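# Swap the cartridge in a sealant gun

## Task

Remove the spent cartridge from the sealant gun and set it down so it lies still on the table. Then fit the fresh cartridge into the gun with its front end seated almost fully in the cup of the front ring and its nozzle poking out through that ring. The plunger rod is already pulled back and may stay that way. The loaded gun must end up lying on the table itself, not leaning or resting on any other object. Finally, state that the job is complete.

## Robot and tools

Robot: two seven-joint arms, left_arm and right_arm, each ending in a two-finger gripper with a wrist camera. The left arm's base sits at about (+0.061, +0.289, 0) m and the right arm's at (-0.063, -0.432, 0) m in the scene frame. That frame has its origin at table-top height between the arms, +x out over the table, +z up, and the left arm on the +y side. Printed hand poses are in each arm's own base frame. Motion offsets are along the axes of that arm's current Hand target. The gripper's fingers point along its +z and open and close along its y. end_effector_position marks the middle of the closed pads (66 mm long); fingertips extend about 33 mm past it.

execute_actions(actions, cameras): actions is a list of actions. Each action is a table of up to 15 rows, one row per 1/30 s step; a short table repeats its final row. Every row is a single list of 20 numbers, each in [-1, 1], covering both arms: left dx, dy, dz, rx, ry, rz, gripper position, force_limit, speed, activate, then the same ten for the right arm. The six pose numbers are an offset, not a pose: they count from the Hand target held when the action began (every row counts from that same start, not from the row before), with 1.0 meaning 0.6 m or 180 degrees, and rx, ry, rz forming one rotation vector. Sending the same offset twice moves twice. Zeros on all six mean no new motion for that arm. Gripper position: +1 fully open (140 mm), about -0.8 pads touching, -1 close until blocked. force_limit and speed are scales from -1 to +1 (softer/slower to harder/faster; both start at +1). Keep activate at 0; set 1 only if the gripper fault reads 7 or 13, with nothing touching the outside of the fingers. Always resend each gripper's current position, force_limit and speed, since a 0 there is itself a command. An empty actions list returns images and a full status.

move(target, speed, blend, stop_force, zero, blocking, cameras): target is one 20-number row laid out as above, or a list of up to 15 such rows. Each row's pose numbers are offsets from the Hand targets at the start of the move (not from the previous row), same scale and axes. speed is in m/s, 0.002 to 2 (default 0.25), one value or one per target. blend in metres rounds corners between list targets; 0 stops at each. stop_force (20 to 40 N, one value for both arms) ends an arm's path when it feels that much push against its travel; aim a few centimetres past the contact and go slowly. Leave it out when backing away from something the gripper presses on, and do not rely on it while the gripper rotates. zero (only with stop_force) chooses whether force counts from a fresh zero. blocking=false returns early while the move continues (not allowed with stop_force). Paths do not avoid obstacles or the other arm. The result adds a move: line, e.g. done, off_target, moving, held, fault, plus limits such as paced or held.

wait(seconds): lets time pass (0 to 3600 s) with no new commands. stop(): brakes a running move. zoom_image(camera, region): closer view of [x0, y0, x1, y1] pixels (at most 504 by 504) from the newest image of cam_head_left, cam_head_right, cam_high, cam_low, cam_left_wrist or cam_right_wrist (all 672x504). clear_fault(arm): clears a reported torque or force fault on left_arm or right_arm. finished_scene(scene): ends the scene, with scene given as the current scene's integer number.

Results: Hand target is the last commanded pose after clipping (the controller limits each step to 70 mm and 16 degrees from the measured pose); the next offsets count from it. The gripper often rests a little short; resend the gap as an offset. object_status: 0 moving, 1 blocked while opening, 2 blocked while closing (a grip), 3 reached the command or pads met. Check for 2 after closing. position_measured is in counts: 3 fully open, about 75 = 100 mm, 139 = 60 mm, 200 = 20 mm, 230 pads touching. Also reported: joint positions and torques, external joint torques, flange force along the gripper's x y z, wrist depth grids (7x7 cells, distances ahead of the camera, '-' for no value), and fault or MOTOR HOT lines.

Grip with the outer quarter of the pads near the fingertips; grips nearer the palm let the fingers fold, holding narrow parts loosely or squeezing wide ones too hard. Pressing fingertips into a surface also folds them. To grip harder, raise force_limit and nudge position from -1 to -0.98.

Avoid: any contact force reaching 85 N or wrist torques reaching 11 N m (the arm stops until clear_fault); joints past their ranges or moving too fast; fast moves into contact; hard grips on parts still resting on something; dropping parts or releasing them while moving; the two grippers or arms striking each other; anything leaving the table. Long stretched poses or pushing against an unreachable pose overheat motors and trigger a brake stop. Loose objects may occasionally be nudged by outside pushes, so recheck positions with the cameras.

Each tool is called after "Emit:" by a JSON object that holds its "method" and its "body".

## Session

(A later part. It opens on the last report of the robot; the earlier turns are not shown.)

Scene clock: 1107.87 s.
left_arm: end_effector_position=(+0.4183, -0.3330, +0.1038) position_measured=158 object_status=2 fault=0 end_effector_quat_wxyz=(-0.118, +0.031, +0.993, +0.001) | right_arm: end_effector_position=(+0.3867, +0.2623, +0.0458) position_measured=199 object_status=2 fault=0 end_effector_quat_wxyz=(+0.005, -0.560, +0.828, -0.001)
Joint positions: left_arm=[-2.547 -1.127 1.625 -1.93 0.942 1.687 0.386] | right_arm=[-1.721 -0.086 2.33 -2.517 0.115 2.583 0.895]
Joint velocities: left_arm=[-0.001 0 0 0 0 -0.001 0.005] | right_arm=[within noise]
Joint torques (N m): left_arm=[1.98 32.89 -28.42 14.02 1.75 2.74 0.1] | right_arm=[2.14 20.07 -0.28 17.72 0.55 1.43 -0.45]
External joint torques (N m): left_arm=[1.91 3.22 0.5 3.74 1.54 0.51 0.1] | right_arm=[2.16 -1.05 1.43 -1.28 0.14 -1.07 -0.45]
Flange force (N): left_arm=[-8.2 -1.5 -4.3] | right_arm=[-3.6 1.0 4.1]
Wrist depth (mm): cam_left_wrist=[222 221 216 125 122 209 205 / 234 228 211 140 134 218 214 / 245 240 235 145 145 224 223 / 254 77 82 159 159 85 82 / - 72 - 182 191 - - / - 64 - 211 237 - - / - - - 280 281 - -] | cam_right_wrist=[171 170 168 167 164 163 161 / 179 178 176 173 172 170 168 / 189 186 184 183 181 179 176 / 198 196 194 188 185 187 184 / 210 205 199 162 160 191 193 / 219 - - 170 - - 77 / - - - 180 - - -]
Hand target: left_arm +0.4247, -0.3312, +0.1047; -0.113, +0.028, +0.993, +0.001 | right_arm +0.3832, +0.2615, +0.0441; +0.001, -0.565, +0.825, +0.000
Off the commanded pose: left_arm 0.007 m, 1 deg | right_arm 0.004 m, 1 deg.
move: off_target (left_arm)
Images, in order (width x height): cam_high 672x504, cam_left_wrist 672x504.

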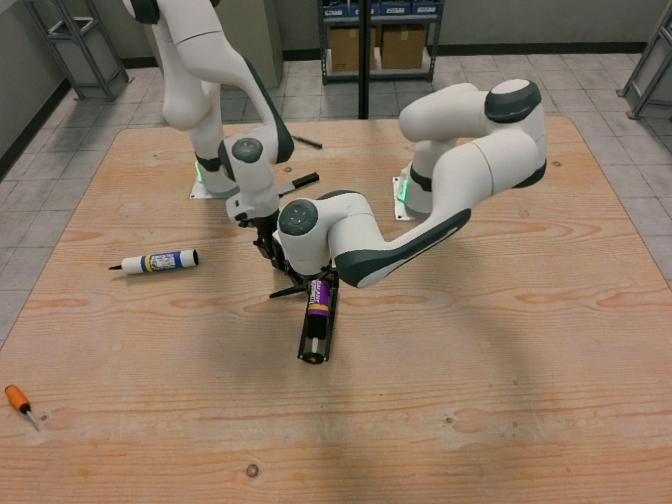

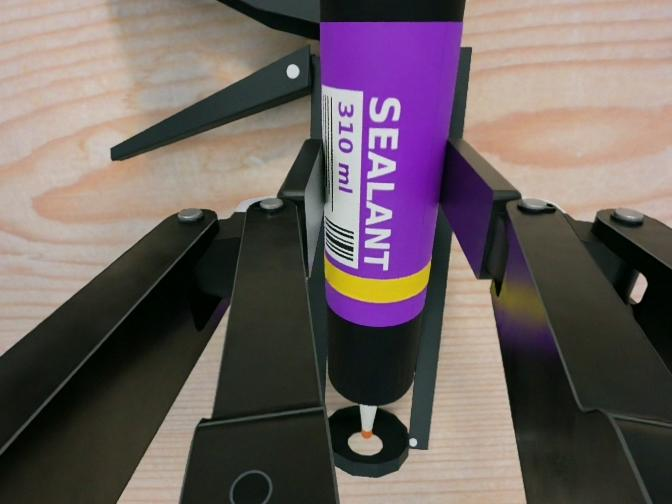

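Emit:
{"method": "move", "body": {"target": [[0.0204,0,-0.013,0,0,0,-1,-0.1,-1,0,0,0,0,0,0,0,-1,-0.2,-1,0],[-0.0046,0,-0.013,0,0,0,-1,-0.1,-1,0,0,0,0,0,0,0,-1,-0.2,-1,0]], "speed": 0.06, "blend": [0.001,0], "cameras": ["cam_left_wrist","cam_high"]}}

Emit:
{"method": "zoom_image", "body": {"camera": "cam_left_wrist", "region": [290, 370, 470, 504]}}

Emit:
{"method": "zoom_image", "body": {"camera": "cam_high", "region": [280, 290, 360, 370]}}

Scene clock: 1136.97 s.
left_arm: end_effector_position=(+0.4224, -0.3334, +0.1109) position_measured=158 object_status=2 fault=0 end_effector_quat_wxyz=(-0.118, +0.032, +0.993, +0.002) | right_arm: end_effector_position=(+0.3874, +0.2624, +0.0460) position_measured=199 object_status=2 fault=0 end_effector_quat_wxyz=(+0.006, -0.560, +0.828, -0.001)
Joint positions: left_arm=[-2.553 -1.121 1.619 -1.911 0.933 1.674 0.396] | right_arm=[-1.722 -0.086 2.331 -2.516 0.115 2.584 0.895]
Joint velocities: left_arm=[0.001 -0.001 -0.001 0.001 0 -0.002 0.005] | right_arm=[within noise]
Joint torques (N m): left_arm=[2.26 33.16 -27.82 14.43 1.6 2.81 0.04] | right_arm=[2.27 20.05 -0.22 17.45 0.49 1.17 -0.46]
External joint torques (N m): left_arm=[2.17 3.23 1.06 3.93 1.39 0.59 0.04] | right_arm=[2.04 -0.97 1.25 -1.56 0.1 -1.33 -0.46]
Flange force (N): left_arm=[-9.1 -1.6 -4.1] | right_arm=[-2.4 1.4 2.9]
Wrist depth (mm): cam_left_wrist=[229 227 223 123 121 214 211 / 239 234 230 138 133 223 221 / 252 249 242 145 145 232 230 / 261 77 82 159 160 85 83 / - 72 - 189 232 - - / - 64 - 248 249 - - / - - - 294 292 - -] | cam_right_wrist=[171 170 168 167 164 163 161 / 180 178 176 174 172 170 168 / 188 187 185 183 181 179 176 / 199 197 193 188 186 187 184 / 209 206 200 162 132 110 193 / 219 - - 170 - - 77 / - - - 180 - - -]
Hand target: left_arm +0.4292, -0.3314, +0.1116; -0.113, +0.028, +0.993, +0.001 | right_arm +0.3832, +0.2615, +0.0441; +0.001, -0.565, +0.825, +0.000
Off the commanded pose: left_arm 0.007 m, 1 deg | right_arm 0.005 m, 1 deg.
move: off_target (left_arm)
Images, in order (width x height): cam_high 672x504, cam_left_wrist 672x504.

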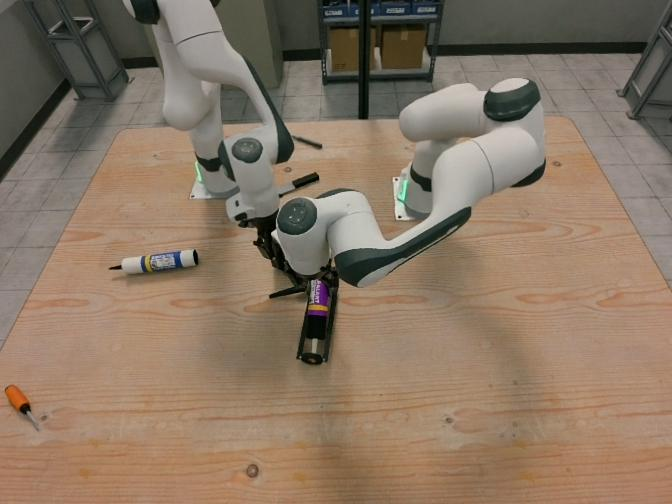

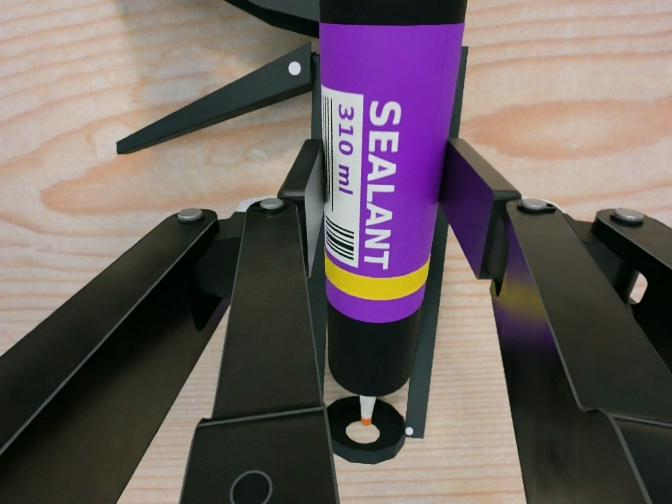

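Scaled by 2.800.

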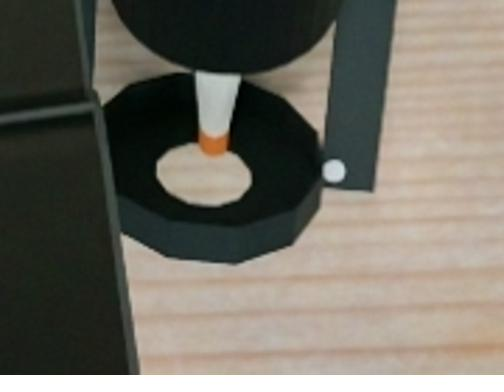

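Scaled by 6.300.

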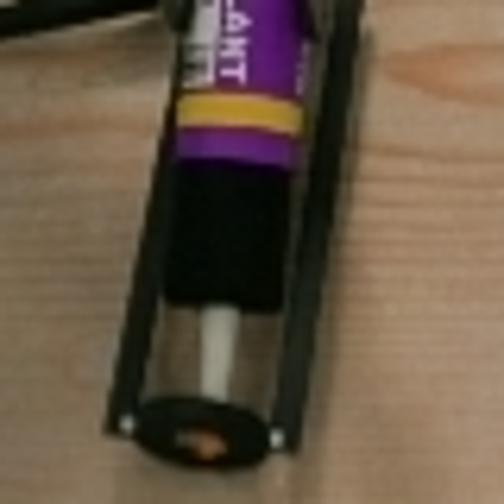

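Emit:
{"method": "move", "body": {"target": [[0.042,0,0,0,0,0,-1,-0.1,-1,0,0,0,0,0,0,0,-1,-0.2,-1,0]], "speed": 0.08, "cameras": ["cam_left_wrist","cam_high"]}}

Emit:
{"method": "zoom_image", "body": {"camera": "cam_left_wrist", "region": [290, 370, 470, 504]}}

Emit:
{"method": "zoom_image", "body": {"camera": "cam_high", "region": [280, 290, 360, 370]}}

Scene clock: 1146.37 s.
left_arm: end_effector_position=(+0.4044, -0.3281, +0.1149) position_measured=159 object_status=2 fault=0 end_effector_quat_wxyz=(-0.115, +0.031, +0.993, +0.003) | right_arm: end_effector_position=(+0.3850, +0.2622, +0.0449) position_measured=199 object_status=2 fault=0 end_effector_quat_wxyz=(+0.003, -0.561, +0.828, -0.001)
Joint positions: left_arm=[-2.508 -1.111 1.587 -1.981 0.931 1.685 0.364] | right_arm=[-1.722 -0.087 2.334 -2.518 0.115 2.582 0.895]
Joint velocities: left_arm=[0 -0.001 -0.001 0.001 -0.001 0.001 -0.005] | right_arm=[within noise]
Joint torques (N m): left_arm=[0.61 30.94 -30.27 10.99 -0.5 2.83 -0.25] | right_arm=[1.59 20.75 -0.97 19.72 0.52 2.31 -0.45]
External joint torques (N m): left_arm=[0.55 3.05 -1.59 0.31 -0.73 0.58 -0.26] | right_arm=[1.53 -0.32 0.66 0.79 0.11 -0.17 -0.45]
Flange force (N): left_arm=[4.5 1.9 -4.6] | right_arm=[-5.3 -1.8 2.6]
Wrist depth (mm): cam_left_wrist=[232 230 221 120 118 218 214 / 243 239 230 135 133 227 225 / 255 251 246 145 146 234 234 / 265 76 82 169 170 84 83 / - 72 - 204 218 - - / - 64 - 280 275 - - / - - - 268 300 - -] | cam_right_wrist=[171 169 167 166 164 162 161 / 178 178 175 173 171 169 168 / 188 186 183 183 180 178 176 / 197 195 192 187 184 186 184 / 208 204 198 162 132 190 192 / 216 - - 169 - - 77 / - - - 180 - - -]
Hand target: left_arm +0.4047, -0.3301, +0.1173; -0.113, +0.028, +0.993, +0.001 | right_arm +0.3832, +0.2615, +0.0441; +0.001, -0.565, +0.825, +0.000
Off the commanded pose: left_arm 0.003 m, 0 deg | right_arm 0.002 m, 1 deg.
move: done
Images, in order (width x height): cam_high 672x504, cam_left_wrist 672x504.

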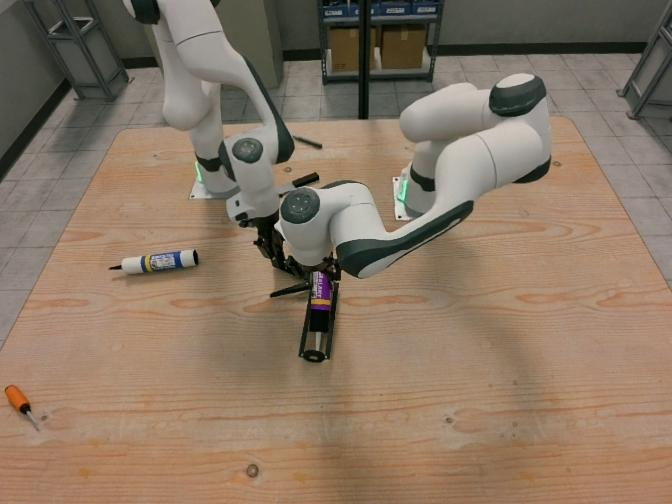

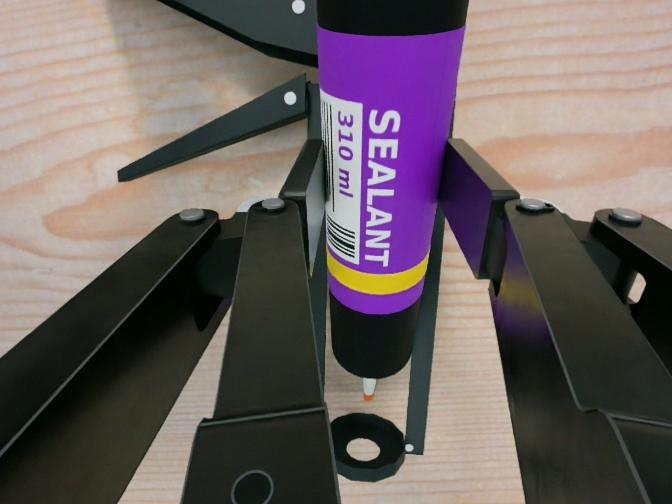

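Scaled by 2.800.

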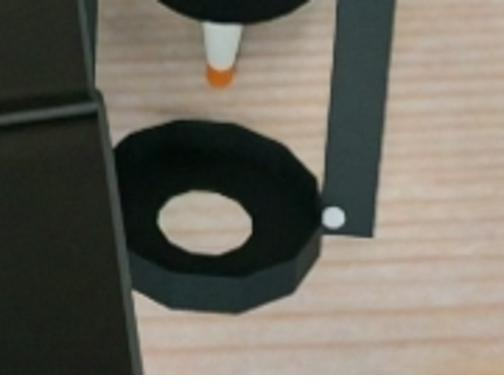

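Scaled by 6.300.

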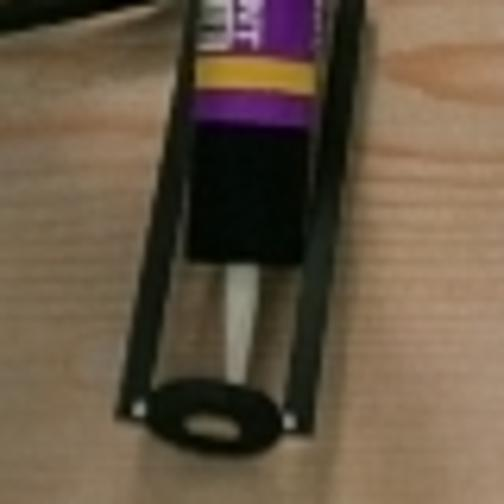

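Emit:
{"method": "move", "body": {"target": [[0.04,0,0,0,0,0,-1,-0.1,-1,0,0,0,0,0,0,0,-1,-0.2,-1,0],[0.0317,0,0.009,0,-0.061,0.0083,-1,-0.1,-1,0,0,0,0,0,0,0,-1,-0.2,-1,0]], "speed": 0.1, "blend": [0.005,0], "cameras": ["cam_left_wrist","cam_high","cam_low"]}}

Emit:
{"method": "zoom_image", "body": {"camera": "cam_left_wrist", "region": [290, 370, 470, 504]}}

Emit:
{"method": "zoom_image", "body": {"camera": "cam_high", "region": [280, 290, 360, 370]}}

Emit:
{"method": "zoom_image", "body": {"camera": "cam_low", "region": [140, 170, 280, 240]}}

Scene clock: 1223.03 s.
left_arm: end_effector_position=(+0.3833, -0.3272, +0.1142) position_measured=159 object_status=2 fault=0 end_effector_quat_wxyz=(-0.021, +0.043, +0.999, -0.001) | right_arm: end_effector_position=(+0.3850, +0.2622, +0.0449) position_measured=199 object_status=2 fault=0 end_effector_quat_wxyz=(+0.003, -0.561, +0.828, -0.001)
Joint positions: left_arm=[-2.388 -1.05 1.504 -2.22 1.064 1.822 0.245] | right_arm=[-1.722 -0.087 2.334 -2.518 0.115 2.582 0.895]
Joint velocities: left_arm=[0 -0.001 0 0.001 0 0 -0.007] | right_arm=[within noise]
Joint torques (N m): left_arm=[0.58 24 -28.13 12.33 1.08 3.14 -0.11] | right_arm=[1.58 20.78 -0.97 19.72 0.53 2.32 -0.4]
External joint torques (N m): left_arm=[0.48 2.96 -1.43 0.3 0.44 0.61 -0.11] | right_arm=[1.47 -0.36 0.61 0.72 0.12 -0.17 -0.4]
Flange force (N): left_arm=[2.6 1.4 -3.1] | right_arm=[-5.1 -1.7 2.6]
Wrist depth (mm): cam_left_wrist=[220 218 184 120 118 206 204 / 237 234 226 135 132 222 219 / 258 252 246 145 145 235 235 / 278 76 82 167 170 85 83 / - 72 - 200 219 - - / - 64 - 310 307 - - / - - - 363 360 - -] | cam_right_wrist=[171 169 167 166 164 162 161 / 178 177 175 173 171 169 168 / 187 185 183 182 180 178 175 / 197 195 193 186 184 186 183 / 207 204 197 162 132 109 192 / 217 - - 170 - - 77 / - - - 179 - - -]
Hand target: left_arm +0.3849, -0.3290, +0.1163; -0.018, +0.041, +0.999, -0.003 | right_arm +0.3832, +0.2615, +0.0441; +0.001, -0.565, +0.825, +0.000
Off the commanded pose: left_arm 0.003 m, 1 deg | right_arm 0.002 m, 1 deg.
move: done
Images, in order (width x height): cam_high 672x504, cam_low 672x504, cam_left_wrist 672x504.

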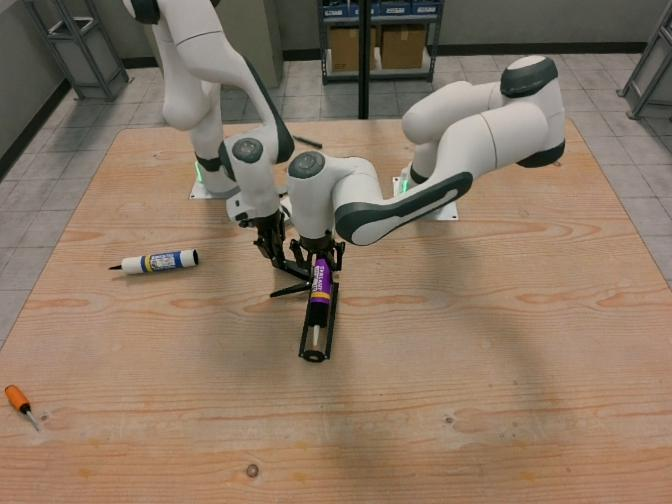

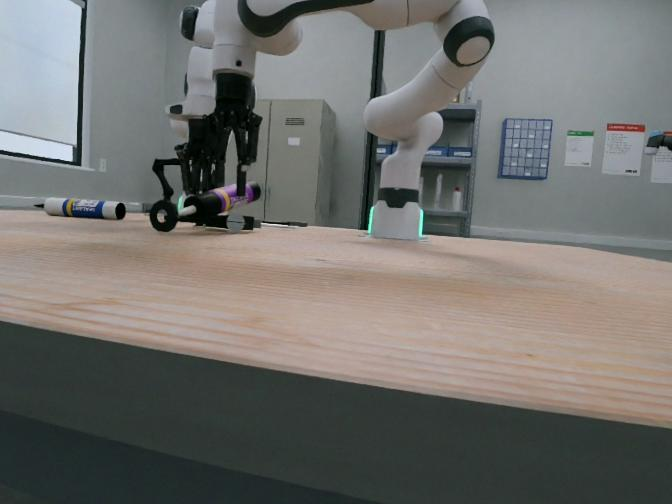

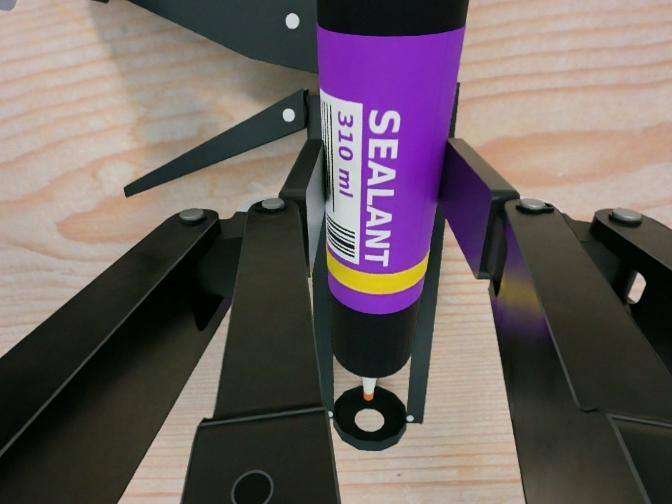

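Scaled by 2.800.

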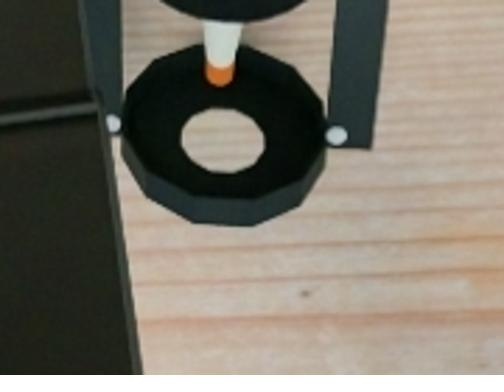

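Scaled by 6.300.

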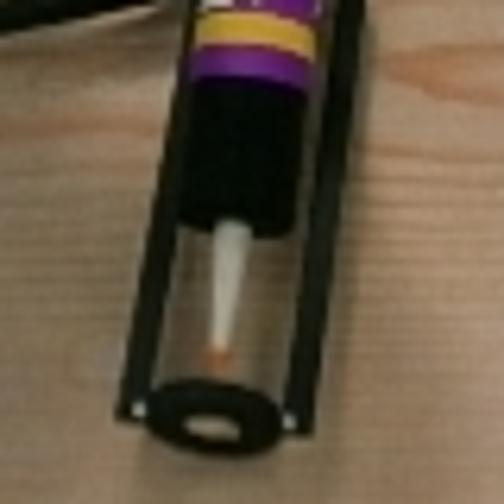

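Scaled by 3.600.

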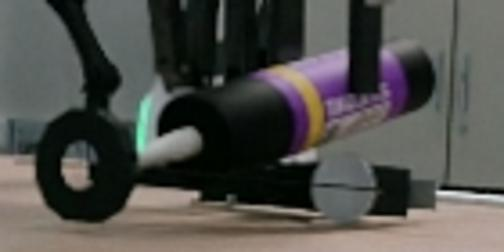

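Emit:
{"method": "move", "body": {"target": [[-0.0572,0.002,0.010,0,0,0,-1,-0.1,-1,0,0,0,0,0,0,0,-1,-0.2,-1,0]], "speed": 0.06, "cameras": ["cam_left_wrist","cam_high"]}}

Emit:
{"method": "zoom_image", "body": {"camera": "cam_left_wrist", "region": [290, 370, 470, 504]}}

Emit:
{"method": "zoom_image", "body": {"camera": "cam_high", "region": [280, 290, 360, 370]}}

Scene clock: 1273.60 s.
left_arm: end_effector_position=(+0.4136, -0.3318, +0.1081) position_measured=161 object_status=2 fault=0 end_effector_quat_wxyz=(-0.022, +0.040, +0.999, -0.003) | right_arm: end_effector_position=(+0.3858, +0.2620, +0.0452) position_measured=199 object_status=2 fault=0 end_effector_quat_wxyz=(+0.004, -0.561, +0.828, -0.001)
Joint positions: left_arm=[-2.438 -1.061 1.557 -2.134 1.077 1.82 0.287] | right_arm=[-1.724 -0.087 2.334 -2.518 0.115 2.582 0.895]
Joint velocities: left_arm=[0.001 0.001 -0.001 0 -0.001 0.001 0.005] | right_arm=[within noise]
Joint torques (N m): left_arm=[1.26 26.23 -27.15 14.55 2.25 2.8 0.17] | right_arm=[1.98 20.4 -0.58 18.26 0.4 1.56 -0.44]
External joint torques (N m): left_arm=[1.25 2.5 0.33 2.9 1.61 0.28 0.17] | right_arm=[1.89 -0.72 1.02 -0.75 -0.01 -0.95 -0.44]
Flange force (N): left_arm=[-6.8 -1.8 -0.8] | right_arm=[-2.9 0.7 2.0]
Wrist depth (mm): cam_left_wrist=[216 213 206 119 114 201 198 / 233 223 225 135 133 217 213 / 252 248 240 142 148 227 229 / 271 76 82 175 181 85 81 / - - - 235 253 - - / - 63 - 292 302 - - / - - - 352 352 - -] | cam_right_wrist=[170 169 168 166 164 162 161 / 178 177 175 173 172 170 168 / 187 185 183 182 181 179 176 / 198 195 193 187 185 186 183 / 209 205 198 161 160 190 192 / 218 - - 170 - - 77 / - - - 180 - - -]
Hand target: left_arm +0.4190, -0.3306, +0.1091; -0.018, +0.041, +0.999, -0.003 | right_arm +0.3832, +0.2615, +0.0441; +0.001, -0.565, +0.825, +0.000
Off the commanded pose: left_arm 0.006 m, 0 deg | right_arm 0.003 m, 1 deg.
move: off_target (left_arm)
Images, in order (width x height): cam_high 672x504, cam_left_wrist 672x504.

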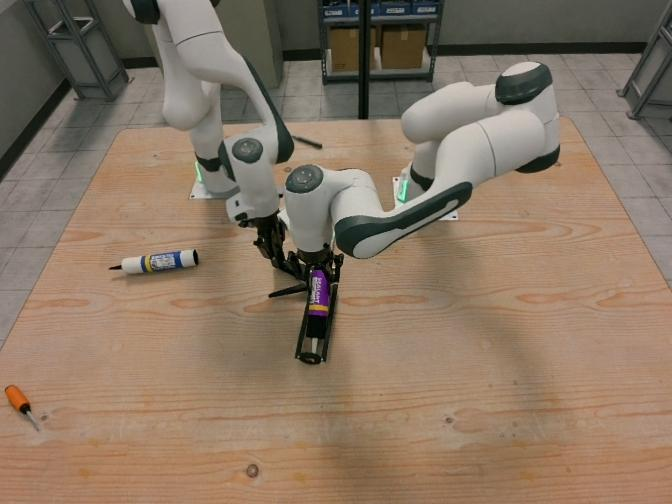

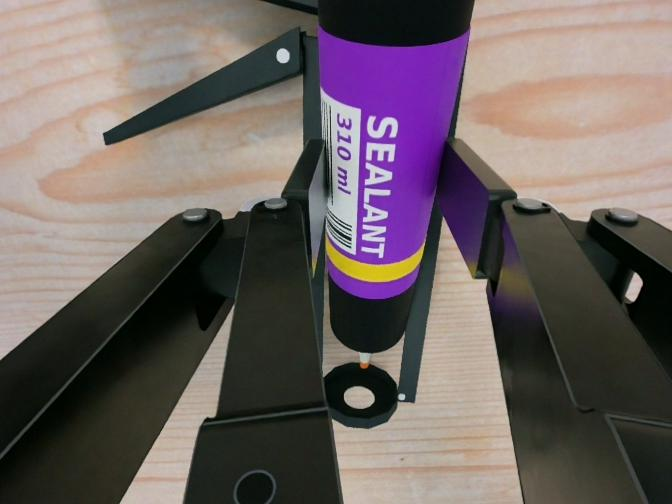

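Scaled by 2.800.

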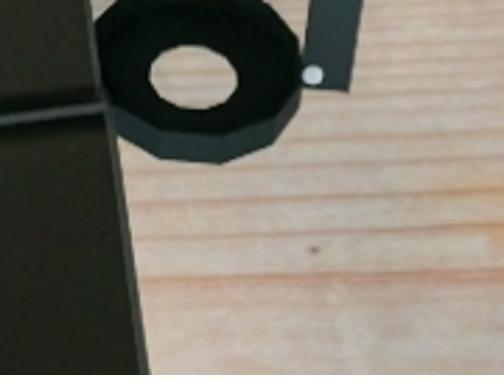

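Scaled by 6.300.

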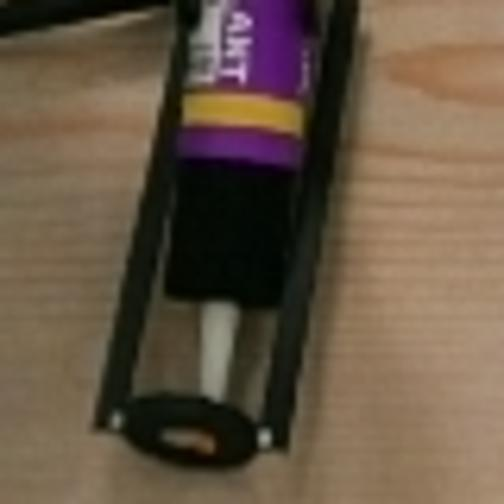

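Emit:
{"method": "move", "body": {"target": [[0.047,0,-0.018,0,0,0,-1,-0.1,-1,0,0,0,0,0,0,0,-1,-0.2,-1,0],[0.05,0,-0.15,0,0,0,-1,-0.1,-1,0,0,0,0,0,0,0,-1,-0.2,-1,0],[0.02,0.25,-0.02,0,-0.125,0,-1,-0.1,-1,0,0,0,0,0,0,0,-1,-0.2,-1,0]], "speed": [0.08,0.15,0.2], "blend": [0.005,0.02,0], "cameras": ["cam_left_wrist","cam_high","cam_low"]}}

Emit:
{"method": "zoom_image", "body": {"camera": "cam_low", "region": [140, 150, 300, 240]}}

Scene clock: 1421.67 s.
left_arm: end_effector_position=(+0.4196, -0.1794, +0.1203) position_measured=231 object_status=3 fault=0 end_effector_quat_wxyz=(+0.177, +0.042, +0.983, -0.009) | right_arm: end_effector_position=(+0.3843, +0.2618, +0.0445) position_measured=199 object_status=2 fault=0 end_effector_quat_wxyz=(+0.002, -0.561, +0.828, -0.001)
Joint positions: left_arm=[-1.732 -1.151 1.3 -2.71 1.509 1.951 0.239] | right_arm=[-1.724 -0.087 2.335 -2.519 0.115 2.58 0.895]
Joint velocities: left_arm=[0 0 0 0 0.002 0.003 -0.007] | right_arm=[within noise]
Joint torques (N m): left_arm=[0.38 12.07 -20.74 10.85 1.64 2.98 -0.2] | right_arm=[1.53 21.03 -1.06 20.06 0.43 2.52 -0.44]
External joint torques (N m): left_arm=[0.3 0.53 0.79 -0.6 0.49 0.38 -0.19] | right_arm=[1.37 -0.04 0.47 1.16 0.03 0.05 -0.44]
Flange force (N): left_arm=[2.1 0.6 4.5] | right_arm=[-4.8 -1.9 1.5]
Wrist depth (mm): cam_left_wrist=[206 203 208 205 202 199 197 / 181 228 238 234 232 228 224 / 197 225 276 257 252 264 261 / 352 333 76 70 - 84 297 / - - 72 - - - 60 / - - - - - - 61 / - - - - - - -] | cam_right_wrist=[170 168 168 166 164 162 160 / 178 176 175 173 171 169 168 / 187 185 183 182 179 178 175 / 196 194 192 186 184 186 183 / 206 203 197 162 132 190 192 / 216 - - 170 - - 77 / - - - 180 - - -]
Hand target: left_arm +0.4197, -0.1801, +0.1203; +0.177, +0.039, +0.983, -0.011 | right_arm +0.3832, +0.2615, +0.0441; +0.001, -0.565, +0.825, +0.000
Off the commanded pose: left_arm 0.001 m, 0 deg | right_arm 0.001 m, 1 deg.
move: done
Images, in order (width x height): cam_high 672x504, cam_low 672x504, cam_left_wrist 672x504.

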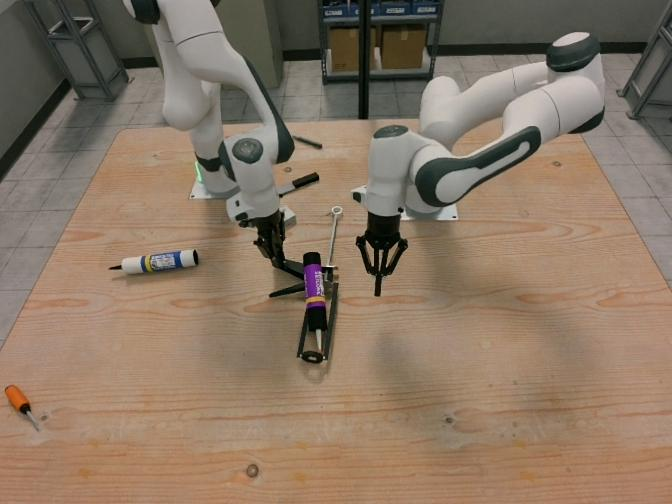

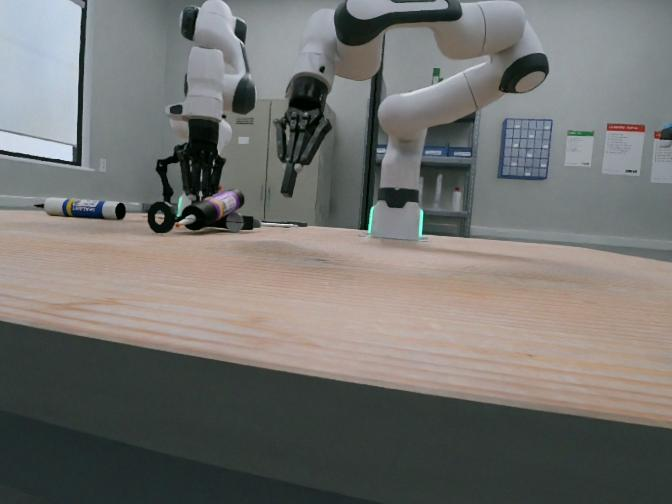

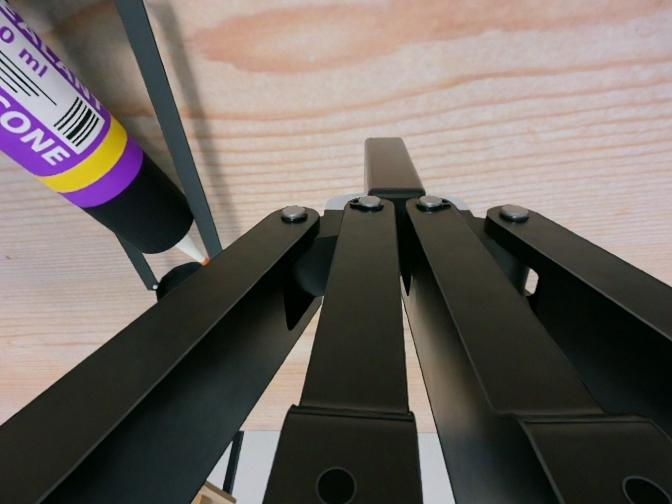

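Scaled by 3.150.

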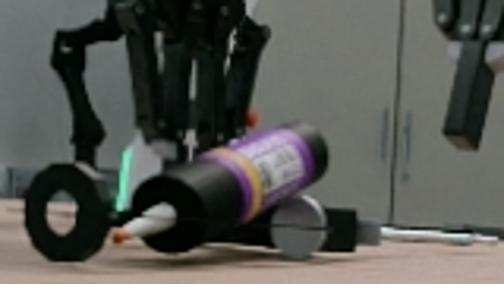

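Emit:
{"method": "move", "body": {"target": [[-0.0213,0,-0.081,0,0.1133,0,0.175,-0.3,0,0,0,0,0,0,0,0,-1,-0.2,-1,0],[-0.0213,-0.24,-0.081,0,0.1133,0,0.175,-0.3,0,0,0,0,0,0,0,0,-1,-0.2,-1,0]], "speed": [0.2,0.2], "blend": [0.02,0], "cameras": ["cam_left_wrist","cam_high"]}}

Emit:
{"method": "zoom_image", "body": {"camera": "cam_high", "region": [240, 230, 400, 370]}}

Scene clock: 1435.63 s.
left_arm: end_effector_position=(+0.4031, -0.3219, +0.1713) position_measured=107 object_status=3 fault=0 end_effector_quat_wxyz=(+0.001, +0.044, +0.999, -0.003) | right_arm: end_effector_position=(+0.3843, +0.2618, +0.0445) position_measured=199 object_status=2 fault=0 end_effector_quat_wxyz=(+0.002, -0.561, +0.828, -0.001)
Joint positions: left_arm=[-2.336 -0.996 1.395 -2.171 1 1.765 0.296] | right_arm=[-1.724 -0.087 2.335 -2.519 0.115 2.58 0.895]
Joint velocities: left_arm=[-0.001 0.001 0.001 -0.001 0.002 0.001 -0.006] | right_arm=[within noise]
Joint torques (N m): left_arm=[-0.51 21.99 -25.09 14.21 0.13 2.85 -0.18] | right_arm=[1.54 21.02 -1.08 20.03 0.44 2.52 -0.4]
External joint torques (N m): left_arm=[-0.55 2.53 0.79 0.31 -0.59 0.31 -0.18] | right_arm=[1.47 -0.12 0.54 1.1 0.03 0.03 -0.4]
Flange force (N): left_arm=[-2.7 -5.5 0.1] | right_arm=[-4.9 -1.6 1.6]
Wrist depth (mm): cam_left_wrist=[270 267 260 189 252 252 249 / 293 287 285 213 276 274 268 / 320 315 129 241 295 138 289 / - 87 113 315 327 115 73 / - 75 378 361 367 355 - / - - 425 422 411 - - / - - - 478 466 - -] | cam_right_wrist=[171 169 167 165 163 161 161 / 178 176 174 173 171 169 168 / 187 185 183 182 180 177 175 / 196 194 192 186 184 185 183 / 206 204 197 162 160 109 192 / 216 - - 170 - - 77 / - - - 179 - - -]
Hand target: left_arm +0.4030, -0.3228, +0.1715; +0.000, +0.041, +0.999, -0.004 | right_arm +0.3832, +0.2615, +0.0441; +0.001, -0.565, +0.825, +0.000
Off the commanded pose: left_arm 0.001 m, 0 deg | right_arm 0.001 m, 1 deg.
move: done
Images, in order (width x height): cam_high 672x504, cam_left_wrist 672x504.

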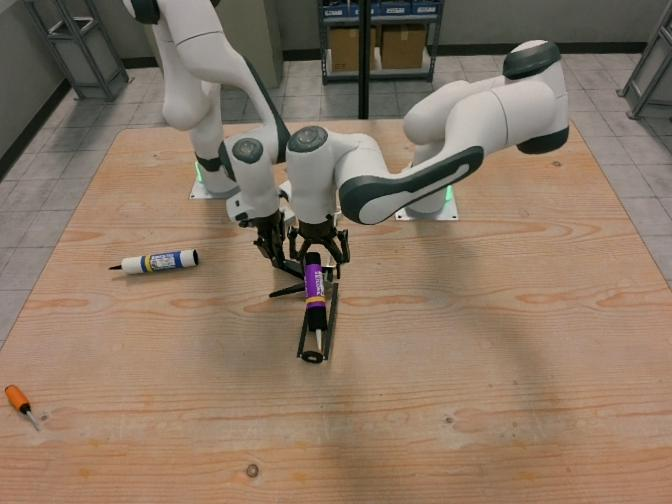

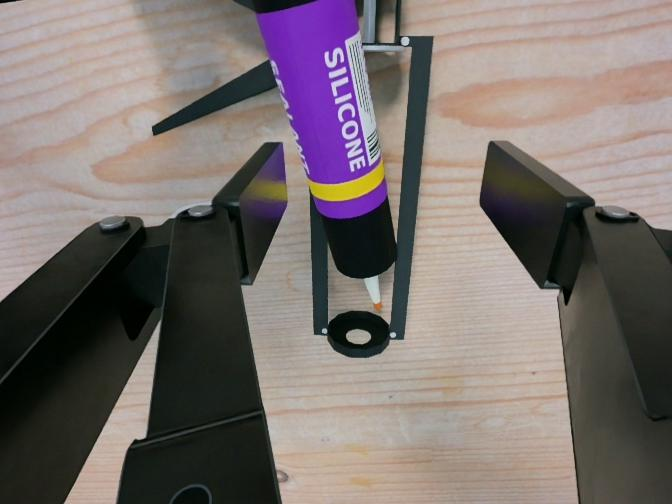

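Scaled by 3.150.

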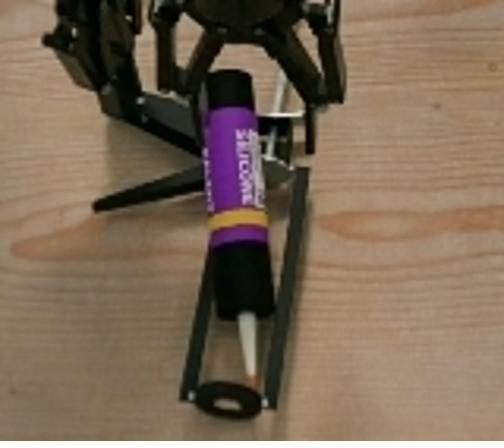

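Emit:
{"method": "move", "body": {"target": [[0.0085,-0.0458,0.085,0.006,0.0637,-0.0598,0.175,-0.3,0,0,0,0,0,0,0,0,-1,-0.2,-1,0],[0.0085,-0.0458,0.1625,0.006,0.0637,-0.0598,0.175,-0.3,0,0,0,0,0,0,0,0,-1,-0.2,-1,0]], "speed": [0.2,0.1], "blend": [0.01,0], "cameras": ["cam_left_wrist","cam_high"]}}

Emit:
{"method": "zoom_image", "body": {"camera": "cam_high", "region": [240, 230, 400, 370]}}

Scene clock: 1522.93 s.
left_arm: end_effector_position=(+0.3954, -0.3499, +0.0746) position_measured=107 object_status=3 fault=0 end_effector_quat_wxyz=(-0.101, -0.051, +0.994, -0.009) | right_arm: end_effector_position=(+0.3843, +0.2618, +0.0445) position_measured=199 object_status=2 fault=0 end_effector_quat_wxyz=(+0.002, -0.561, +0.828, -0.001)
Joint positions: left_arm=[-2.534 -1.078 1.68 -2.05 0.954 1.857 0.18] | right_arm=[-1.724 -0.087 2.335 -2.519 0.115 2.58 0.895]
Joint velocities: left_arm=[0.001 0 0.001 0.001 0 0.004 -0.005] | right_arm=[within noise]
Joint torques (N m): left_arm=[-0.47 29.62 -26.95 10.87 0.82 2.74 -0.25] | right_arm=[1.57 20.96 -1.14 20.03 0.45 2.53 -0.42]
External joint torques (N m): left_arm=[-0.44 2.27 0.94 0.09 0.48 0.33 -0.26] | right_arm=[1.46 -0.16 0.43 1.15 0.05 0.06 -0.42]
Flange force (N): left_arm=[-0.1 -2.0 1.5] | right_arm=[-5.0 -1.9 1.9]
Wrist depth (mm): cam_left_wrist=[193 192 189 111 109 179 178 / 204 199 180 123 119 186 187 / 215 212 129 133 130 137 195 / - 87 112 147 147 115 73 / - 75 234 173 193 221 - / - - - 209 232 233 - / - - - 249 251 - -] | cam_right_wrist=[171 169 167 165 164 162 161 / 178 177 175 173 171 169 168 / 186 185 183 182 179 178 175 / 197 194 191 186 184 185 183 / 206 203 197 162 131 190 192 / 217 - - 169 - - 77 / - - - 180 - - -]
Hand target: left_arm +0.3958, -0.3505, +0.0742; -0.100, -0.053, +0.994, -0.010 | right_arm +0.3832, +0.2615, +0.0441; +0.001, -0.565, +0.825, +0.000
Off the commanded pose: left_arm 0.001 m, 0 deg | right_arm 0.001 m, 1 deg.
move: done
Images, in order (width x height): cam_high 672x504, cam_left_wrist 672x504.

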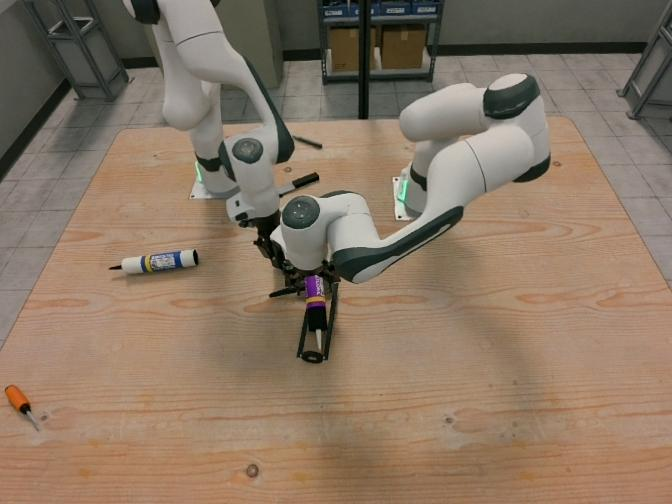

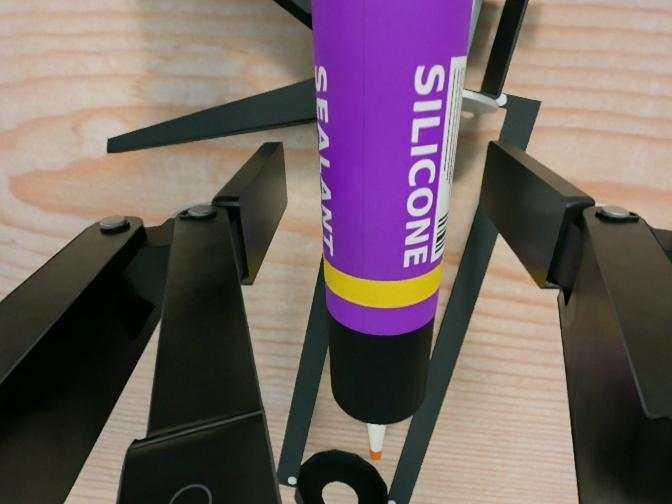

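Scaled by 3.150.

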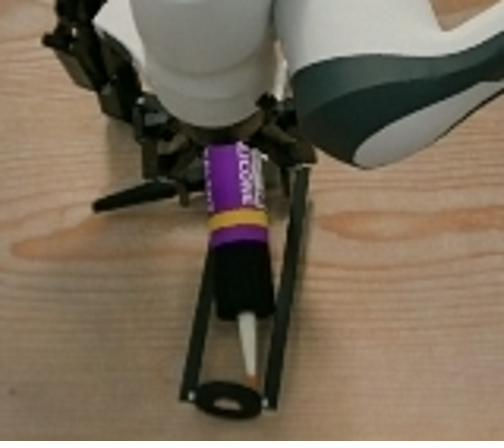

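Emit:
{"method": "move", "body": {"target": [0,0,0,0,0,0,-1,0.0,-1,0,0,0,0,0,0,0,-1,-0.2,-1,0]}}

Emit:
{"method": "wait", "body": {"seconds": 1}}

Emit:
{"method": "move", "body": {"target": [[0.033,0,-0.0613,0,0,0,-1,0.0,-1,0,0,0,0,0,0,0,-1,-0.2,-1,0],[0.0345,0.0453,-0.0595,-0.0149,0.0105,0.0672,-1,0.0,-1,0,0,0,0,0,0,0,-1,-0.2,-1,0]], "speed": [0.06,0.1], "blend": [0.005,0], "cameras": ["cam_left_wrist","cam_high","cam_low"]}}

Emit:
{"method": "zoom_image", "body": {"camera": "cam_high", "region": [280, 290, 360, 370]}}

Emit:
{"method": "zoom_image", "body": {"camera": "cam_low", "region": [140, 170, 280, 240]}}

Emit:
{"method": "zoom_image", "body": {"camera": "cam_left_wrist", "region": [290, 370, 470, 504]}}

Scene clock: 1563.80 s.
left_arm: end_effector_position=(+0.3955, -0.3501, +0.0745) position_measured=158 object_status=0 fault=0 end_effector_quat_wxyz=(-0.101, -0.052, +0.993, -0.010) | right_arm: end_effector_position=(+0.3843, +0.2618, +0.0445) position_measured=199 object_status=2 fault=0 end_effector_quat_wxyz=(+0.002, -0.561, +0.828, -0.001)
Joint positions: left_arm=[-2.534 -1.078 1.681 -2.05 0.954 1.858 0.178] | right_arm=[-1.724 -0.087 2.336 -2.519 0.115 2.58 0.895]
Joint torques (N m): left_arm=[-0.49 29.84 -26.81 10.34 0.7 2.68 -0.14] | right_arm=[1.51 20.99 -1.15 20.02 0.38 2.54 -0.4]
External joint torques (N m): left_arm=[-0.62 2.47 1.07 -0.57 0.35 0.26 -0.14] | right_arm=[1.38 -0.14 0.42 1.05 -0.02 0.04 -0.4]
Flange force (N): left_arm=[1.2 -0.9 2.0] | right_arm=[-4.4 -1.6 1.4]
Wrist depth (mm): cam_left_wrist=[194 192 188 112 110 179 178 / 204 199 184 123 119 186 187 / 215 212 207 129 129 194 196 / 226 77 83 142 141 85 84 / - 72 - 163 164 - - / - 64 - 183 203 - - / - - - 252 226 - -] | cam_right_wrist=[171 169 167 165 164 161 160 / 178 177 174 173 170 169 167 / 185 185 182 182 180 178 175 / 196 195 192 186 184 186 183 / 207 203 197 162 132 190 191 / 215 - - 170 - - 77 / - - - 179 - - -]
Hand target: left_arm +0.3958, -0.3505, +0.0742; -0.100, -0.053, +0.994, -0.010 | right_arm +0.3832, +0.2615, +0.0441; +0.001, -0.565, +0.825, +0.000
Off the commanded pose: left_arm 0.001 m, 0 deg | right_arm 0.001 m, 1 deg.
move: done

Scene clock: 1564.80 s.
left_arm: end_effector_position=(+0.3955, -0.3501, +0.0745) position_measured=158 object_status=2 fault=0 end_effector_quat_wxyz=(-0.101, -0.052, +0.993, -0.010) | right_arm: end_effector_position=(+0.3843, +0.2618, +0.0445) position_measured=199 object_status=2 fault=0 end_effector_quat_wxyz=(+0.002, -0.561, +0.828, -0.001)
Joint positions: left_arm=[-2.534 -1.078 1.681 -2.05 0.954 1.858 0.178] | right_arm=[-1.724 -0.087 2.336 -2.519 0.115 2.58 0.895]
Joint torques (N m): left_arm=[-0.51 29.84 -26.74 10.3 0.7 2.68 -0.08] | right_arm=[1.53 21.03 -1.13 20.02 0.37 2.55 -0.42]
External joint torques (N m): left_arm=[-0.55 2.51 1.18 -0.56 0.35 0.25 -0.08] | right_arm=[1.4 -0.12 0.43 1 -0.03 0.05 -0.42]
Flange force (N): left_arm=[1.0 -0.8 2.0] | right_arm=[-4.3 -1.4 1.4]
Wrist depth (mm): cam_left_wrist=[194 191 189 111 109 180 178 / 204 199 184 123 119 186 187 / 216 212 208 129 129 195 195 / 226 77 83 143 141 85 84 / - 72 - 162 163 - - / - 64 - 182 202 - - / - - - 251 226 - -] | cam_right_wrist=[170 169 167 165 164 162 161 / 178 177 175 173 171 169 168 / 184 185 183 182 180 177 175 / 196 194 193 186 184 185 183 / 206 203 198 162 132 191 192 / 216 - - 170 - - 77 / - - - 180 - - -]
Hand target: left_arm +0.3958, -0.3505, +0.0742; -0.100, -0.053, +0.994, -0.010 | right_arm +0.3832, +0.2615, +0.0441; +0.001, -0.565, +0.825, +0.000
Tool commands: left_gripper/position=-1.0 left_gripper/force_limit=+0.0 left_gripper/speed=-1.0 left_gripper/activate=+0.0 right_gripper/position=-1.0 right_gripper/force_limit=-0.2 right_gripper/speed=-1.0 right_gripper/activate=+0.0
Off the commanded pose: left_arm 0.001 m, 0 deg | right_arm 0.001 m, 1 deg.
wait: 1.00 s; at rest by 0.17 s

Scene clock: 1567.67 s.
left_arm: end_effector_position=(+0.3784, -0.3237, +0.1112) position_measured=158 object_status=2 fault=0 end_effector_quat_wxyz=(-0.118, +0.052, +0.992, +0.004) | right_arm: end_effector_position=(+0.3842, +0.2619, +0.0445) position_measured=199 object_status=2 fault=0 end_effector_quat_wxyz=(+0.002, -0.561, +0.827, -0.001)
Joint positions: left_arm=[-2.47 -1.103 1.567 -2.063 0.924 1.706 0.368] | right_arm=[-1.724 -0.087 2.336 -2.519 0.115 2.58 0.895]
Joint velocities: left_arm=[-0.003 0 0 -0.001 0.001 -0.001 0.006] | right_arm=[within noise]
Joint torques (N m): left_arm=[0.33 27.2 -29.76 11.89 0.46 2.4 0.17] | right_arm=[1.53 20.98 -1.18 20.09 0.54 2.56 -0.42]
External joint torques (N m): left_arm=[0.18 1.58 -1.67 1.11 0.24 0.15 0.17] | right_arm=[1.43 -0.13 0.41 1.2 0.13 0.08 -0.42]
Flange force (N): left_arm=[-0.1 0.0 -4.6] | right_arm=[-5.3 -2.2 2.2]
Wrist depth (mm): cam_left_wrist=[230 197 195 111 110 214 212 / 241 237 235 121 119 224 221 / 252 248 219 130 129 231 229 / 262 77 81 142 140 85 83 / - 72 - 161 162 - - / - 64 - 183 185 - - / - - - 277 267 - -] | cam_right_wrist=[170 169 167 165 163 162 160 / 178 176 175 173 171 169 168 / 185 185 183 182 180 177 175 / 196 194 192 186 184 185 183 / 206 204 197 160 132 109 192 / 217 - - 170 - - 77 / - - - 179 - - -]
Hand target: left_arm +0.3797, -0.3246, +0.1131; -0.116, +0.055, +0.992, +0.002 | right_arm +0.3832, +0.2615, +0.0441; +0.001, -0.565, +0.825, +0.000
Off the commanded pose: left_arm 0.002 m, 0 deg | right_arm 0.001 m, 1 deg.
move: done
Images, in order (width x height): cam_high 672x504, cam_low 672x504, cam_left_wrist 672x504.

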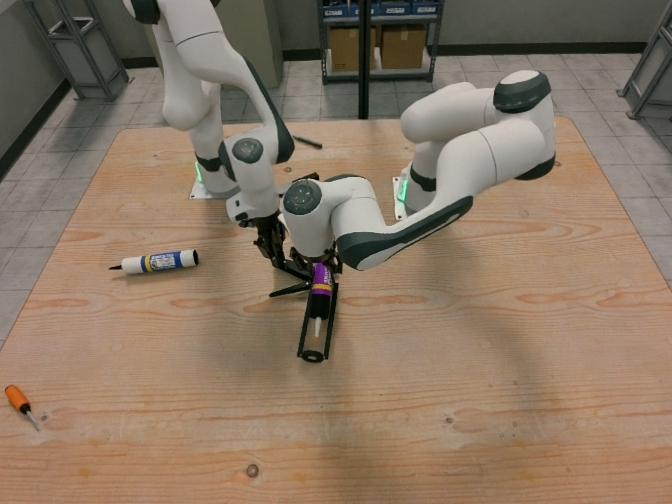

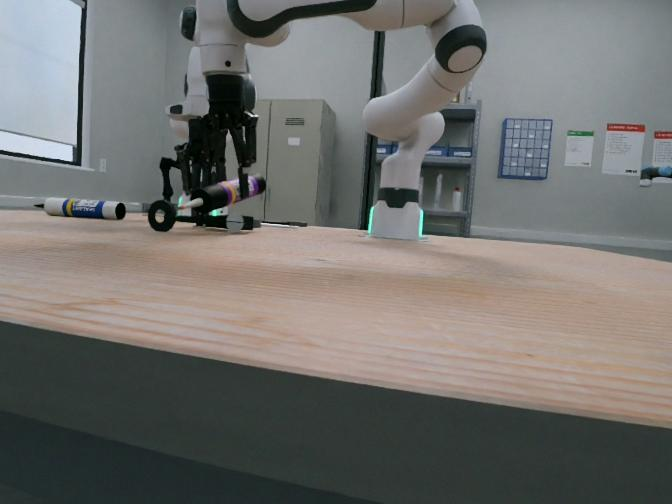

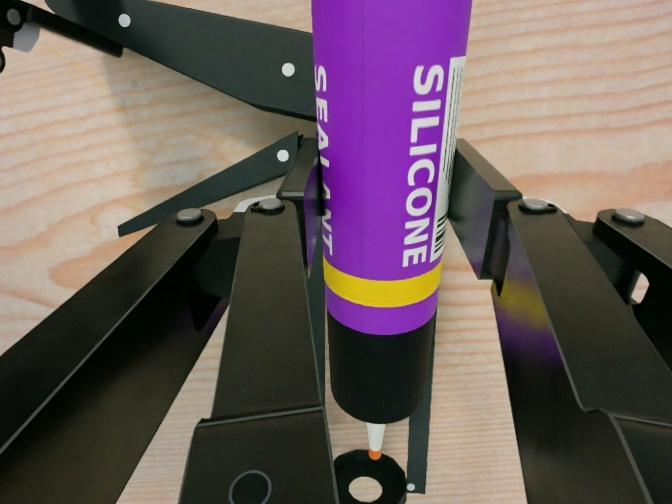

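Scaled by 6.300.

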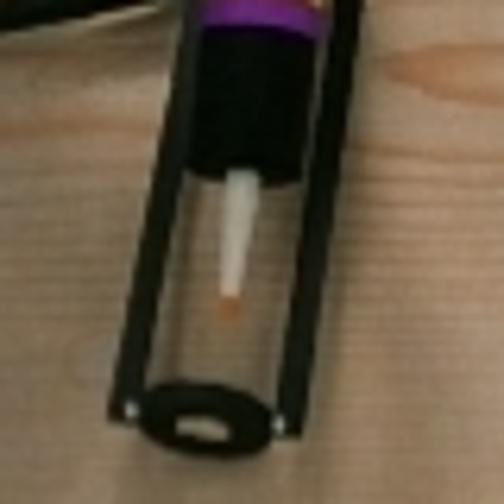

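Scaled by 3.600.

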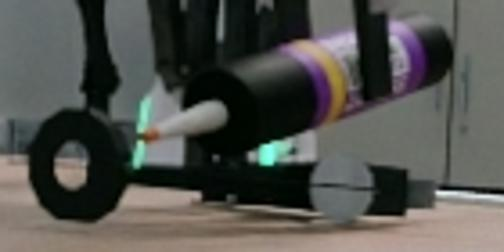

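Scaled by 2.800.

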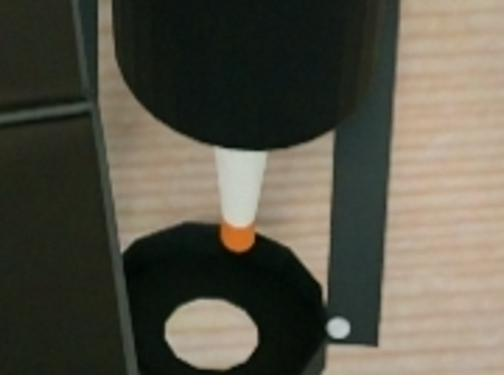

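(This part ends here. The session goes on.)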